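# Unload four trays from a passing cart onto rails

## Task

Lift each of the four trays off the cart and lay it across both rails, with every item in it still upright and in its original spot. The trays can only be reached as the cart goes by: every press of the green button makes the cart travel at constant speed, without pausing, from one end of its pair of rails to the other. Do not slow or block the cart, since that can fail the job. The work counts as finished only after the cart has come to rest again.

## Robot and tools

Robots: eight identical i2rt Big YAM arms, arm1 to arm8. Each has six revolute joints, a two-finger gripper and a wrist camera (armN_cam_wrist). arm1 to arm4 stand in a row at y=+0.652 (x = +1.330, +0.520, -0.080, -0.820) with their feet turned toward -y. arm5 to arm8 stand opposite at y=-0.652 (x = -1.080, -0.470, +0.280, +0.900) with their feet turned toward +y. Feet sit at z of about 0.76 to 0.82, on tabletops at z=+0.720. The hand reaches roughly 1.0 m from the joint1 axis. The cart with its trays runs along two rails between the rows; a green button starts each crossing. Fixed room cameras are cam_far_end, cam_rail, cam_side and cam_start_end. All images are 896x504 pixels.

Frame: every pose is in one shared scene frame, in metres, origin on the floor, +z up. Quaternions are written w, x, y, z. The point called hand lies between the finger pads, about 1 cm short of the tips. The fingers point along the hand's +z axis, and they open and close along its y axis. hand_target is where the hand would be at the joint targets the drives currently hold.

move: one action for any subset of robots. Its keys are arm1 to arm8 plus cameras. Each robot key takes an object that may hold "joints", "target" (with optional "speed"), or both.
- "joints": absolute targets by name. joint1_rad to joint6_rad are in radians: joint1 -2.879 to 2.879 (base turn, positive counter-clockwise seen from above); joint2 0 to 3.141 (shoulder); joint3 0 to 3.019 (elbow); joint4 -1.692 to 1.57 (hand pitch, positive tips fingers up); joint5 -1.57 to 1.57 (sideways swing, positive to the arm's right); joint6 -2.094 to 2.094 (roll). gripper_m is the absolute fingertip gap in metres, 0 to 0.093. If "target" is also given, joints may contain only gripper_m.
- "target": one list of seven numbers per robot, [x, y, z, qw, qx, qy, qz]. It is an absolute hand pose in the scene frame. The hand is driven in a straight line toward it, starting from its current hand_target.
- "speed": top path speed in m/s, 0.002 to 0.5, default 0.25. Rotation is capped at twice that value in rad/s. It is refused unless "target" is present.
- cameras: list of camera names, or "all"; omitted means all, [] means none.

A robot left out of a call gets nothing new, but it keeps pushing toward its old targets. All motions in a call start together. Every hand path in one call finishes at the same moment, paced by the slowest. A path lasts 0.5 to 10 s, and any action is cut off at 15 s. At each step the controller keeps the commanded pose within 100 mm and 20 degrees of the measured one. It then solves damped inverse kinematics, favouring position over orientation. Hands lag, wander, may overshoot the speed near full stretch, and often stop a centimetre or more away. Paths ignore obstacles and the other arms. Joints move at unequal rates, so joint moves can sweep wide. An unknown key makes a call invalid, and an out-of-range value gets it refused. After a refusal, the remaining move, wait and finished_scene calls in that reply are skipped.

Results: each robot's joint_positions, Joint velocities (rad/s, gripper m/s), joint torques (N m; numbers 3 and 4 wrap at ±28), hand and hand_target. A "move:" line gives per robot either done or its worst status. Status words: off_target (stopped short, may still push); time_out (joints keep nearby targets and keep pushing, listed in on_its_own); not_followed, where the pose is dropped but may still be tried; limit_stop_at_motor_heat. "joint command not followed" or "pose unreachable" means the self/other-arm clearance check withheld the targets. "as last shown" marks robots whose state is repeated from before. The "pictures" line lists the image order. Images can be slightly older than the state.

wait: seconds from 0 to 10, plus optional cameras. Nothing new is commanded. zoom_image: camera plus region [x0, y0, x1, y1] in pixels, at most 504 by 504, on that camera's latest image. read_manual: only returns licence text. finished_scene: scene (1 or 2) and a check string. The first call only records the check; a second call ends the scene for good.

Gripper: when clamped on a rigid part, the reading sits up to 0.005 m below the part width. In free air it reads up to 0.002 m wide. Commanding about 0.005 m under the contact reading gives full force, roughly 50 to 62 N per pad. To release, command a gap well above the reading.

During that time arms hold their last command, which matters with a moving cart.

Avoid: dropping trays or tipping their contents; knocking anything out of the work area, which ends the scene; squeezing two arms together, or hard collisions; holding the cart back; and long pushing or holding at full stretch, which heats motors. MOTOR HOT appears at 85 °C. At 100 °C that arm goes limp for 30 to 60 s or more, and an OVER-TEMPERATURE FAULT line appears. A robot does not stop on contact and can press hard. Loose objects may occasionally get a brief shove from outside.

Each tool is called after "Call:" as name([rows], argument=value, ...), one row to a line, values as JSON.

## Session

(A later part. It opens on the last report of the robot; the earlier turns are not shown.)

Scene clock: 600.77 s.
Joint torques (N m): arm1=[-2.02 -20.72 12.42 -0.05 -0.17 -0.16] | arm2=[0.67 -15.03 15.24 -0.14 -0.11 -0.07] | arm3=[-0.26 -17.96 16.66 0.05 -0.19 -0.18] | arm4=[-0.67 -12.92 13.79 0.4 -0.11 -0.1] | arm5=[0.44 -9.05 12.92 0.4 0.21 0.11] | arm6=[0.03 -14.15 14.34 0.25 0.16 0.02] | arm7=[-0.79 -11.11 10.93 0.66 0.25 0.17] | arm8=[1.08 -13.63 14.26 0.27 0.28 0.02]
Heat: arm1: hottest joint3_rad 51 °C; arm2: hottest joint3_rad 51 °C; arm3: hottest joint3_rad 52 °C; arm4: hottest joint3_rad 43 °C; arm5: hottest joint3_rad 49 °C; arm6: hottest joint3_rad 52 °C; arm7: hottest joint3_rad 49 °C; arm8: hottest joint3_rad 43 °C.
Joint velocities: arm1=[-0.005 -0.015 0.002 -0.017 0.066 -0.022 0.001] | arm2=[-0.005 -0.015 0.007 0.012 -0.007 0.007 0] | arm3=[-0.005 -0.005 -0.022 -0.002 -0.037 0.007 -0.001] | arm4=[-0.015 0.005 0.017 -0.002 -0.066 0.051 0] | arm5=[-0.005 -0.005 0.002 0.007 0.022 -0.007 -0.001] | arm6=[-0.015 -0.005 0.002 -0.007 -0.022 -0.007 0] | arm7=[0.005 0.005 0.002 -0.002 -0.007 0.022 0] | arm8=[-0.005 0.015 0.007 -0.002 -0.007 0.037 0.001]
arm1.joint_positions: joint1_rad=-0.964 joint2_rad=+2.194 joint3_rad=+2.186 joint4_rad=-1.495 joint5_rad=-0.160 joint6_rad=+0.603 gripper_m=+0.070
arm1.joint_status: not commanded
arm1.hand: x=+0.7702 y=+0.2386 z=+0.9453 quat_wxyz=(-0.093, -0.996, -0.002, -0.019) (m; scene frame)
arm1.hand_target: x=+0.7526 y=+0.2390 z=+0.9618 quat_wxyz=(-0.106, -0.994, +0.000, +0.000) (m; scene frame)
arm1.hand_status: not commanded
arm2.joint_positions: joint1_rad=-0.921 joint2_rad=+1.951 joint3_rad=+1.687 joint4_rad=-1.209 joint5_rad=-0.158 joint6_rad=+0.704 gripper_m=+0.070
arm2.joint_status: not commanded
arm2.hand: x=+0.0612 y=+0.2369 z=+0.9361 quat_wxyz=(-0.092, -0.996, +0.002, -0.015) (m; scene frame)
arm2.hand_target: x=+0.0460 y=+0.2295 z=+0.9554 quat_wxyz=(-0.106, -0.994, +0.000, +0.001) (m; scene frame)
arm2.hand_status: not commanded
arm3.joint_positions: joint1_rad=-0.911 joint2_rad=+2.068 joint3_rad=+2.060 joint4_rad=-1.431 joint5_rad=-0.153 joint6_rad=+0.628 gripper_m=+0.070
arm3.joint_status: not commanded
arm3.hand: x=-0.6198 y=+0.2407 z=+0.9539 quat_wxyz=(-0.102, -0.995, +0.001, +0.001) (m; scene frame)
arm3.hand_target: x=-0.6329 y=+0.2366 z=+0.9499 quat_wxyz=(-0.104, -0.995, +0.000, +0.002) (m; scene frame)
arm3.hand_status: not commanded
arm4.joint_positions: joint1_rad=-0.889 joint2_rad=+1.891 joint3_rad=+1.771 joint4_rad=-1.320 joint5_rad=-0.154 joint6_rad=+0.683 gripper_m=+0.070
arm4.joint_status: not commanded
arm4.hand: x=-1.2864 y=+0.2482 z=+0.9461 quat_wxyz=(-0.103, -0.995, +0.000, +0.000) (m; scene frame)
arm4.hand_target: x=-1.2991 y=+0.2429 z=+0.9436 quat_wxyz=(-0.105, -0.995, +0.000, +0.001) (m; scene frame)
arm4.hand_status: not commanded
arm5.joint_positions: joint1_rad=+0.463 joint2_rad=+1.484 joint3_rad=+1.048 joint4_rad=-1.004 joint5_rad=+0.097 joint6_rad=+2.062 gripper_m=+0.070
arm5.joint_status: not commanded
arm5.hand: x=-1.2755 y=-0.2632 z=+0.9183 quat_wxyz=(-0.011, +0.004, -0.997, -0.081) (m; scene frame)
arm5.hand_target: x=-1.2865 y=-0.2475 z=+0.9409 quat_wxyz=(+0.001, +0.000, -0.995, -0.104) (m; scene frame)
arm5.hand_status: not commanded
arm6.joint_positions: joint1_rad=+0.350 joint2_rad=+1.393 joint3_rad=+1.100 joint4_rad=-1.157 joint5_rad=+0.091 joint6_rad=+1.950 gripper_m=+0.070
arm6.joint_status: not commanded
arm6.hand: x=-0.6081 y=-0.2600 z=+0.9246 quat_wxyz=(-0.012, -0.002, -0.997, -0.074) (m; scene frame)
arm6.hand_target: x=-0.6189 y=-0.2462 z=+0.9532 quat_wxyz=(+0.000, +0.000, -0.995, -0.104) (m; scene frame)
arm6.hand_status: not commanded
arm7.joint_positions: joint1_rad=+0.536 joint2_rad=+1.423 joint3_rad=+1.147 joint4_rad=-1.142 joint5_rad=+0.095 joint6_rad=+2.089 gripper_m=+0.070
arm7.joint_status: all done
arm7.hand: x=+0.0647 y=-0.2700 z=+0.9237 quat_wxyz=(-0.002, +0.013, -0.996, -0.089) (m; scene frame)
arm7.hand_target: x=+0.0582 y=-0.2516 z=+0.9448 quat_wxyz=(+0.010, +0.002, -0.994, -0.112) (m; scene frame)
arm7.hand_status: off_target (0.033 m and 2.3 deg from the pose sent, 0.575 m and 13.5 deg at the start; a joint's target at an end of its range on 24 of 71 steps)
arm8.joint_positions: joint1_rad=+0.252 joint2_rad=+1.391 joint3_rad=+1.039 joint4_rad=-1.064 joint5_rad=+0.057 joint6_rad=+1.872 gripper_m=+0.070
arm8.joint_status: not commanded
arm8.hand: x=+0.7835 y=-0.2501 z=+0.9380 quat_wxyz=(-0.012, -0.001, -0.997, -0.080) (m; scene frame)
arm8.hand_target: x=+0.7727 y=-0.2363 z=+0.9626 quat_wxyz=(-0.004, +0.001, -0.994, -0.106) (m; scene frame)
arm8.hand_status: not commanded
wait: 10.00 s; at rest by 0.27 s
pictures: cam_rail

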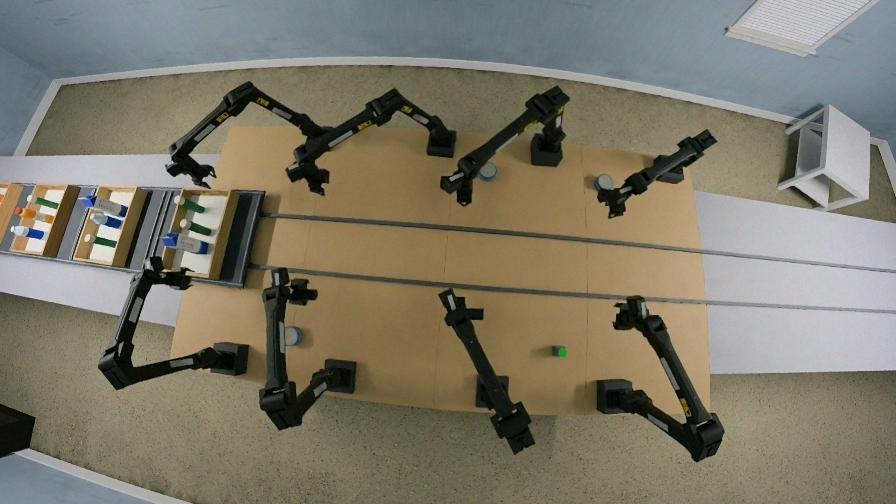

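Call:
wait(seconds=10, cameras=["cam_rail"])

Scene clock: 615.73 s.
Joint torques (N m): arm1=[-2.14 -20.95 12.51 -0.23 -0.22 -0.1] | arm2=[0.03 -14.8 15.15 -0.17 -0.11 -0.04] | arm3=[-0.26 -17.9 16.65 0.05 -0.19 -0.18] | arm4=[-0.73 -12.63 13.79 0.36 -0.1 -0.1] | arm5=[0.38 -9.47 12.82 0.59 0.23 0.14] | arm6=[-0.03 -14.15 14.34 0.25 0.16 0.02] | arm7=[-0.79 -11.11 10.93 0.69 0.26 0.17] | arm8=[1.14 -13.45 14.27 0.25 0.29 0.01]
Heat: arm1: hottest joint3_rad 51 °C; arm2: hottest joint3_rad 51 °C; arm3: hottest joint3_rad 52 °C; arm4: hottest joint3_rad 43 °C; arm5: hottest joint3_rad 49 °C; arm6: hottest joint3_rad 52 °C; arm7: hottest joint3_rad 48 °C; arm8: hottest joint3_rad 44 °C.
Joint velocities: arm1=[-0.015 0.005 -0.007 -0.002 -0.051 -0.022 0.001] | arm2=[-0.005 -0.015 0.007 0.002 0.022 0.007 -0.001] | arm3=[-0.005 -0.005 0.002 -0.012 -0.007 0.051 0] | arm4=[-0.005 -0.015 -0.007 0.002 -0.007 0.022 0] | arm5=[0.005 0.005 -0.007 -0.007 0.007 -0.051 0.001] | arm6=[-0.015 0.005 -0.007 0.012 -0.066 0.037 -0.001] | arm7=[0.005 -0.005 -0.002 0.002 -0.051 -0.095 -0.001] | arm8=[-0.015 -0.005 0.007 -0.032 0.007 0.066 0]
arm1.joint_positions: joint1_rad=-0.964 joint2_rad=+2.194 joint3_rad=+2.186 joint4_rad=-1.495 joint5_rad=-0.160 joint6_rad=+0.603 gripper_m=+0.070
arm1.joint_status: not commanded
arm1.hand: x=+0.7702 y=+0.2386 z=+0.9453 quat_wxyz=(-0.093, -0.996, -0.002, -0.019) (m; scene frame)
arm1.hand_target: x=+0.7526 y=+0.2390 z=+0.9618 quat_wxyz=(-0.106, -0.994, +0.000, +0.000) (m; scene frame)
arm1.hand_status: not commanded
arm2.joint_positions: joint1_rad=-0.921 joint2_rad=+1.951 joint3_rad=+1.687 joint4_rad=-1.209 joint5_rad=-0.158 joint6_rad=+0.704 gripper_m=+0.070
arm2.joint_status: not commanded
arm2.hand: x=+0.0612 y=+0.2369 z=+0.9361 quat_wxyz=(-0.092, -0.996, +0.002, -0.015) (m; scene frame)
arm2.hand_target: x=+0.0460 y=+0.2295 z=+0.9554 quat_wxyz=(-0.106, -0.994, +0.000, +0.001) (m; scene frame)
arm2.hand_status: not commanded
arm3.joint_positions: joint1_rad=-0.911 joint2_rad=+2.068 joint3_rad=+2.060 joint4_rad=-1.431 joint5_rad=-0.153 joint6_rad=+0.628 gripper_m=+0.070
arm3.joint_status: not commanded
arm3.hand: x=-0.6198 y=+0.2407 z=+0.9539 quat_wxyz=(-0.102, -0.995, +0.001, +0.001) (m; scene frame)
arm3.hand_target: x=-0.6329 y=+0.2366 z=+0.9499 quat_wxyz=(-0.104, -0.995, +0.000, +0.002) (m; scene frame)
arm3.hand_status: not commanded
arm4.joint_positions: joint1_rad=-0.889 joint2_rad=+1.891 joint3_rad=+1.771 joint4_rad=-1.320 joint5_rad=-0.154 joint6_rad=+0.683 gripper_m=+0.070
arm4.joint_status: not commanded
arm4.hand: x=-1.2864 y=+0.2482 z=+0.9461 quat_wxyz=(-0.103, -0.995, +0.000, +0.000) (m; scene frame)
arm4.hand_target: x=-1.2991 y=+0.2429 z=+0.9436 quat_wxyz=(-0.105, -0.995, +0.000, +0.001) (m; scene frame)
arm4.hand_status: not commanded
arm5.joint_positions: joint1_rad=+0.463 joint2_rad=+1.484 joint3_rad=+1.048 joint4_rad=-1.004 joint5_rad=+0.097 joint6_rad=+2.062 gripper_m=+0.070
arm5.joint_status: not commanded
arm5.hand: x=-1.2755 y=-0.2632 z=+0.9183 quat_wxyz=(-0.011, +0.004, -0.997, -0.081) (m; scene frame)
arm5.hand_target: x=-1.2865 y=-0.2475 z=+0.9409 quat_wxyz=(+0.001, +0.000, -0.995, -0.104) (m; scene frame)
arm5.hand_status: not commanded
arm6.joint_positions: joint1_rad=+0.350 joint2_rad=+1.393 joint3_rad=+1.100 joint4_rad=-1.157 joint5_rad=+0.091 joint6_rad=+1.950 gripper_m=+0.070
arm6.joint_status: not commanded
arm6.hand: x=-0.6081 y=-0.2600 z=+0.9246 quat_wxyz=(-0.012, -0.002, -0.997, -0.074) (m; scene frame)
arm6.hand_target: x=-0.6189 y=-0.2462 z=+0.9532 quat_wxyz=(+0.000, +0.000, -0.995, -0.104) (m; scene frame)
arm6.hand_status: not commanded
arm7.joint_positions: joint1_rad=+0.536 joint2_rad=+1.423 joint3_rad=+1.147 joint4_rad=-1.142 joint5_rad=+0.095 joint6_rad=+2.090 gripper_m=+0.070
arm7.joint_status: all done
arm7.hand: x=+0.0647 y=-0.2700 z=+0.9237 quat_wxyz=(-0.002, +0.013, -0.996, -0.089) (m; scene frame)
arm7.hand_target: x=+0.0582 y=-0.2516 z=+0.9448 quat_wxyz=(+0.010, +0.002, -0.994, -0.112) (m; scene frame)
arm7.hand_status: off_target (0.033 m and 2.3 deg from the pose sent, 0.575 m and 13.5 deg at the start; a joint's target at an end of its range on 24 of 71 steps)
arm8.joint_positions: joint1_rad=+0.252 joint2_rad=+1.391 joint3_rad=+1.039 joint4_rad=-1.064 joint5_rad=+0.057 joint6_rad=+1.872 gripper_m=+0.070
arm8.joint_status: not commanded
arm8.hand: x=+0.7835 y=-0.2501 z=+0.9380 quat_wxyz=(-0.012, -0.001, -0.997, -0.080) (m; scene frame)
arm8.hand_target: x=+0.7727 y=-0.2363 z=+0.9626 quat_wxyz=(-0.004, +0.001, -0.994, -0.106) (m; scene frame)
arm8.hand_status: not commanded
wait: 10.00 s; at rest from the start
pictures: cam_rail

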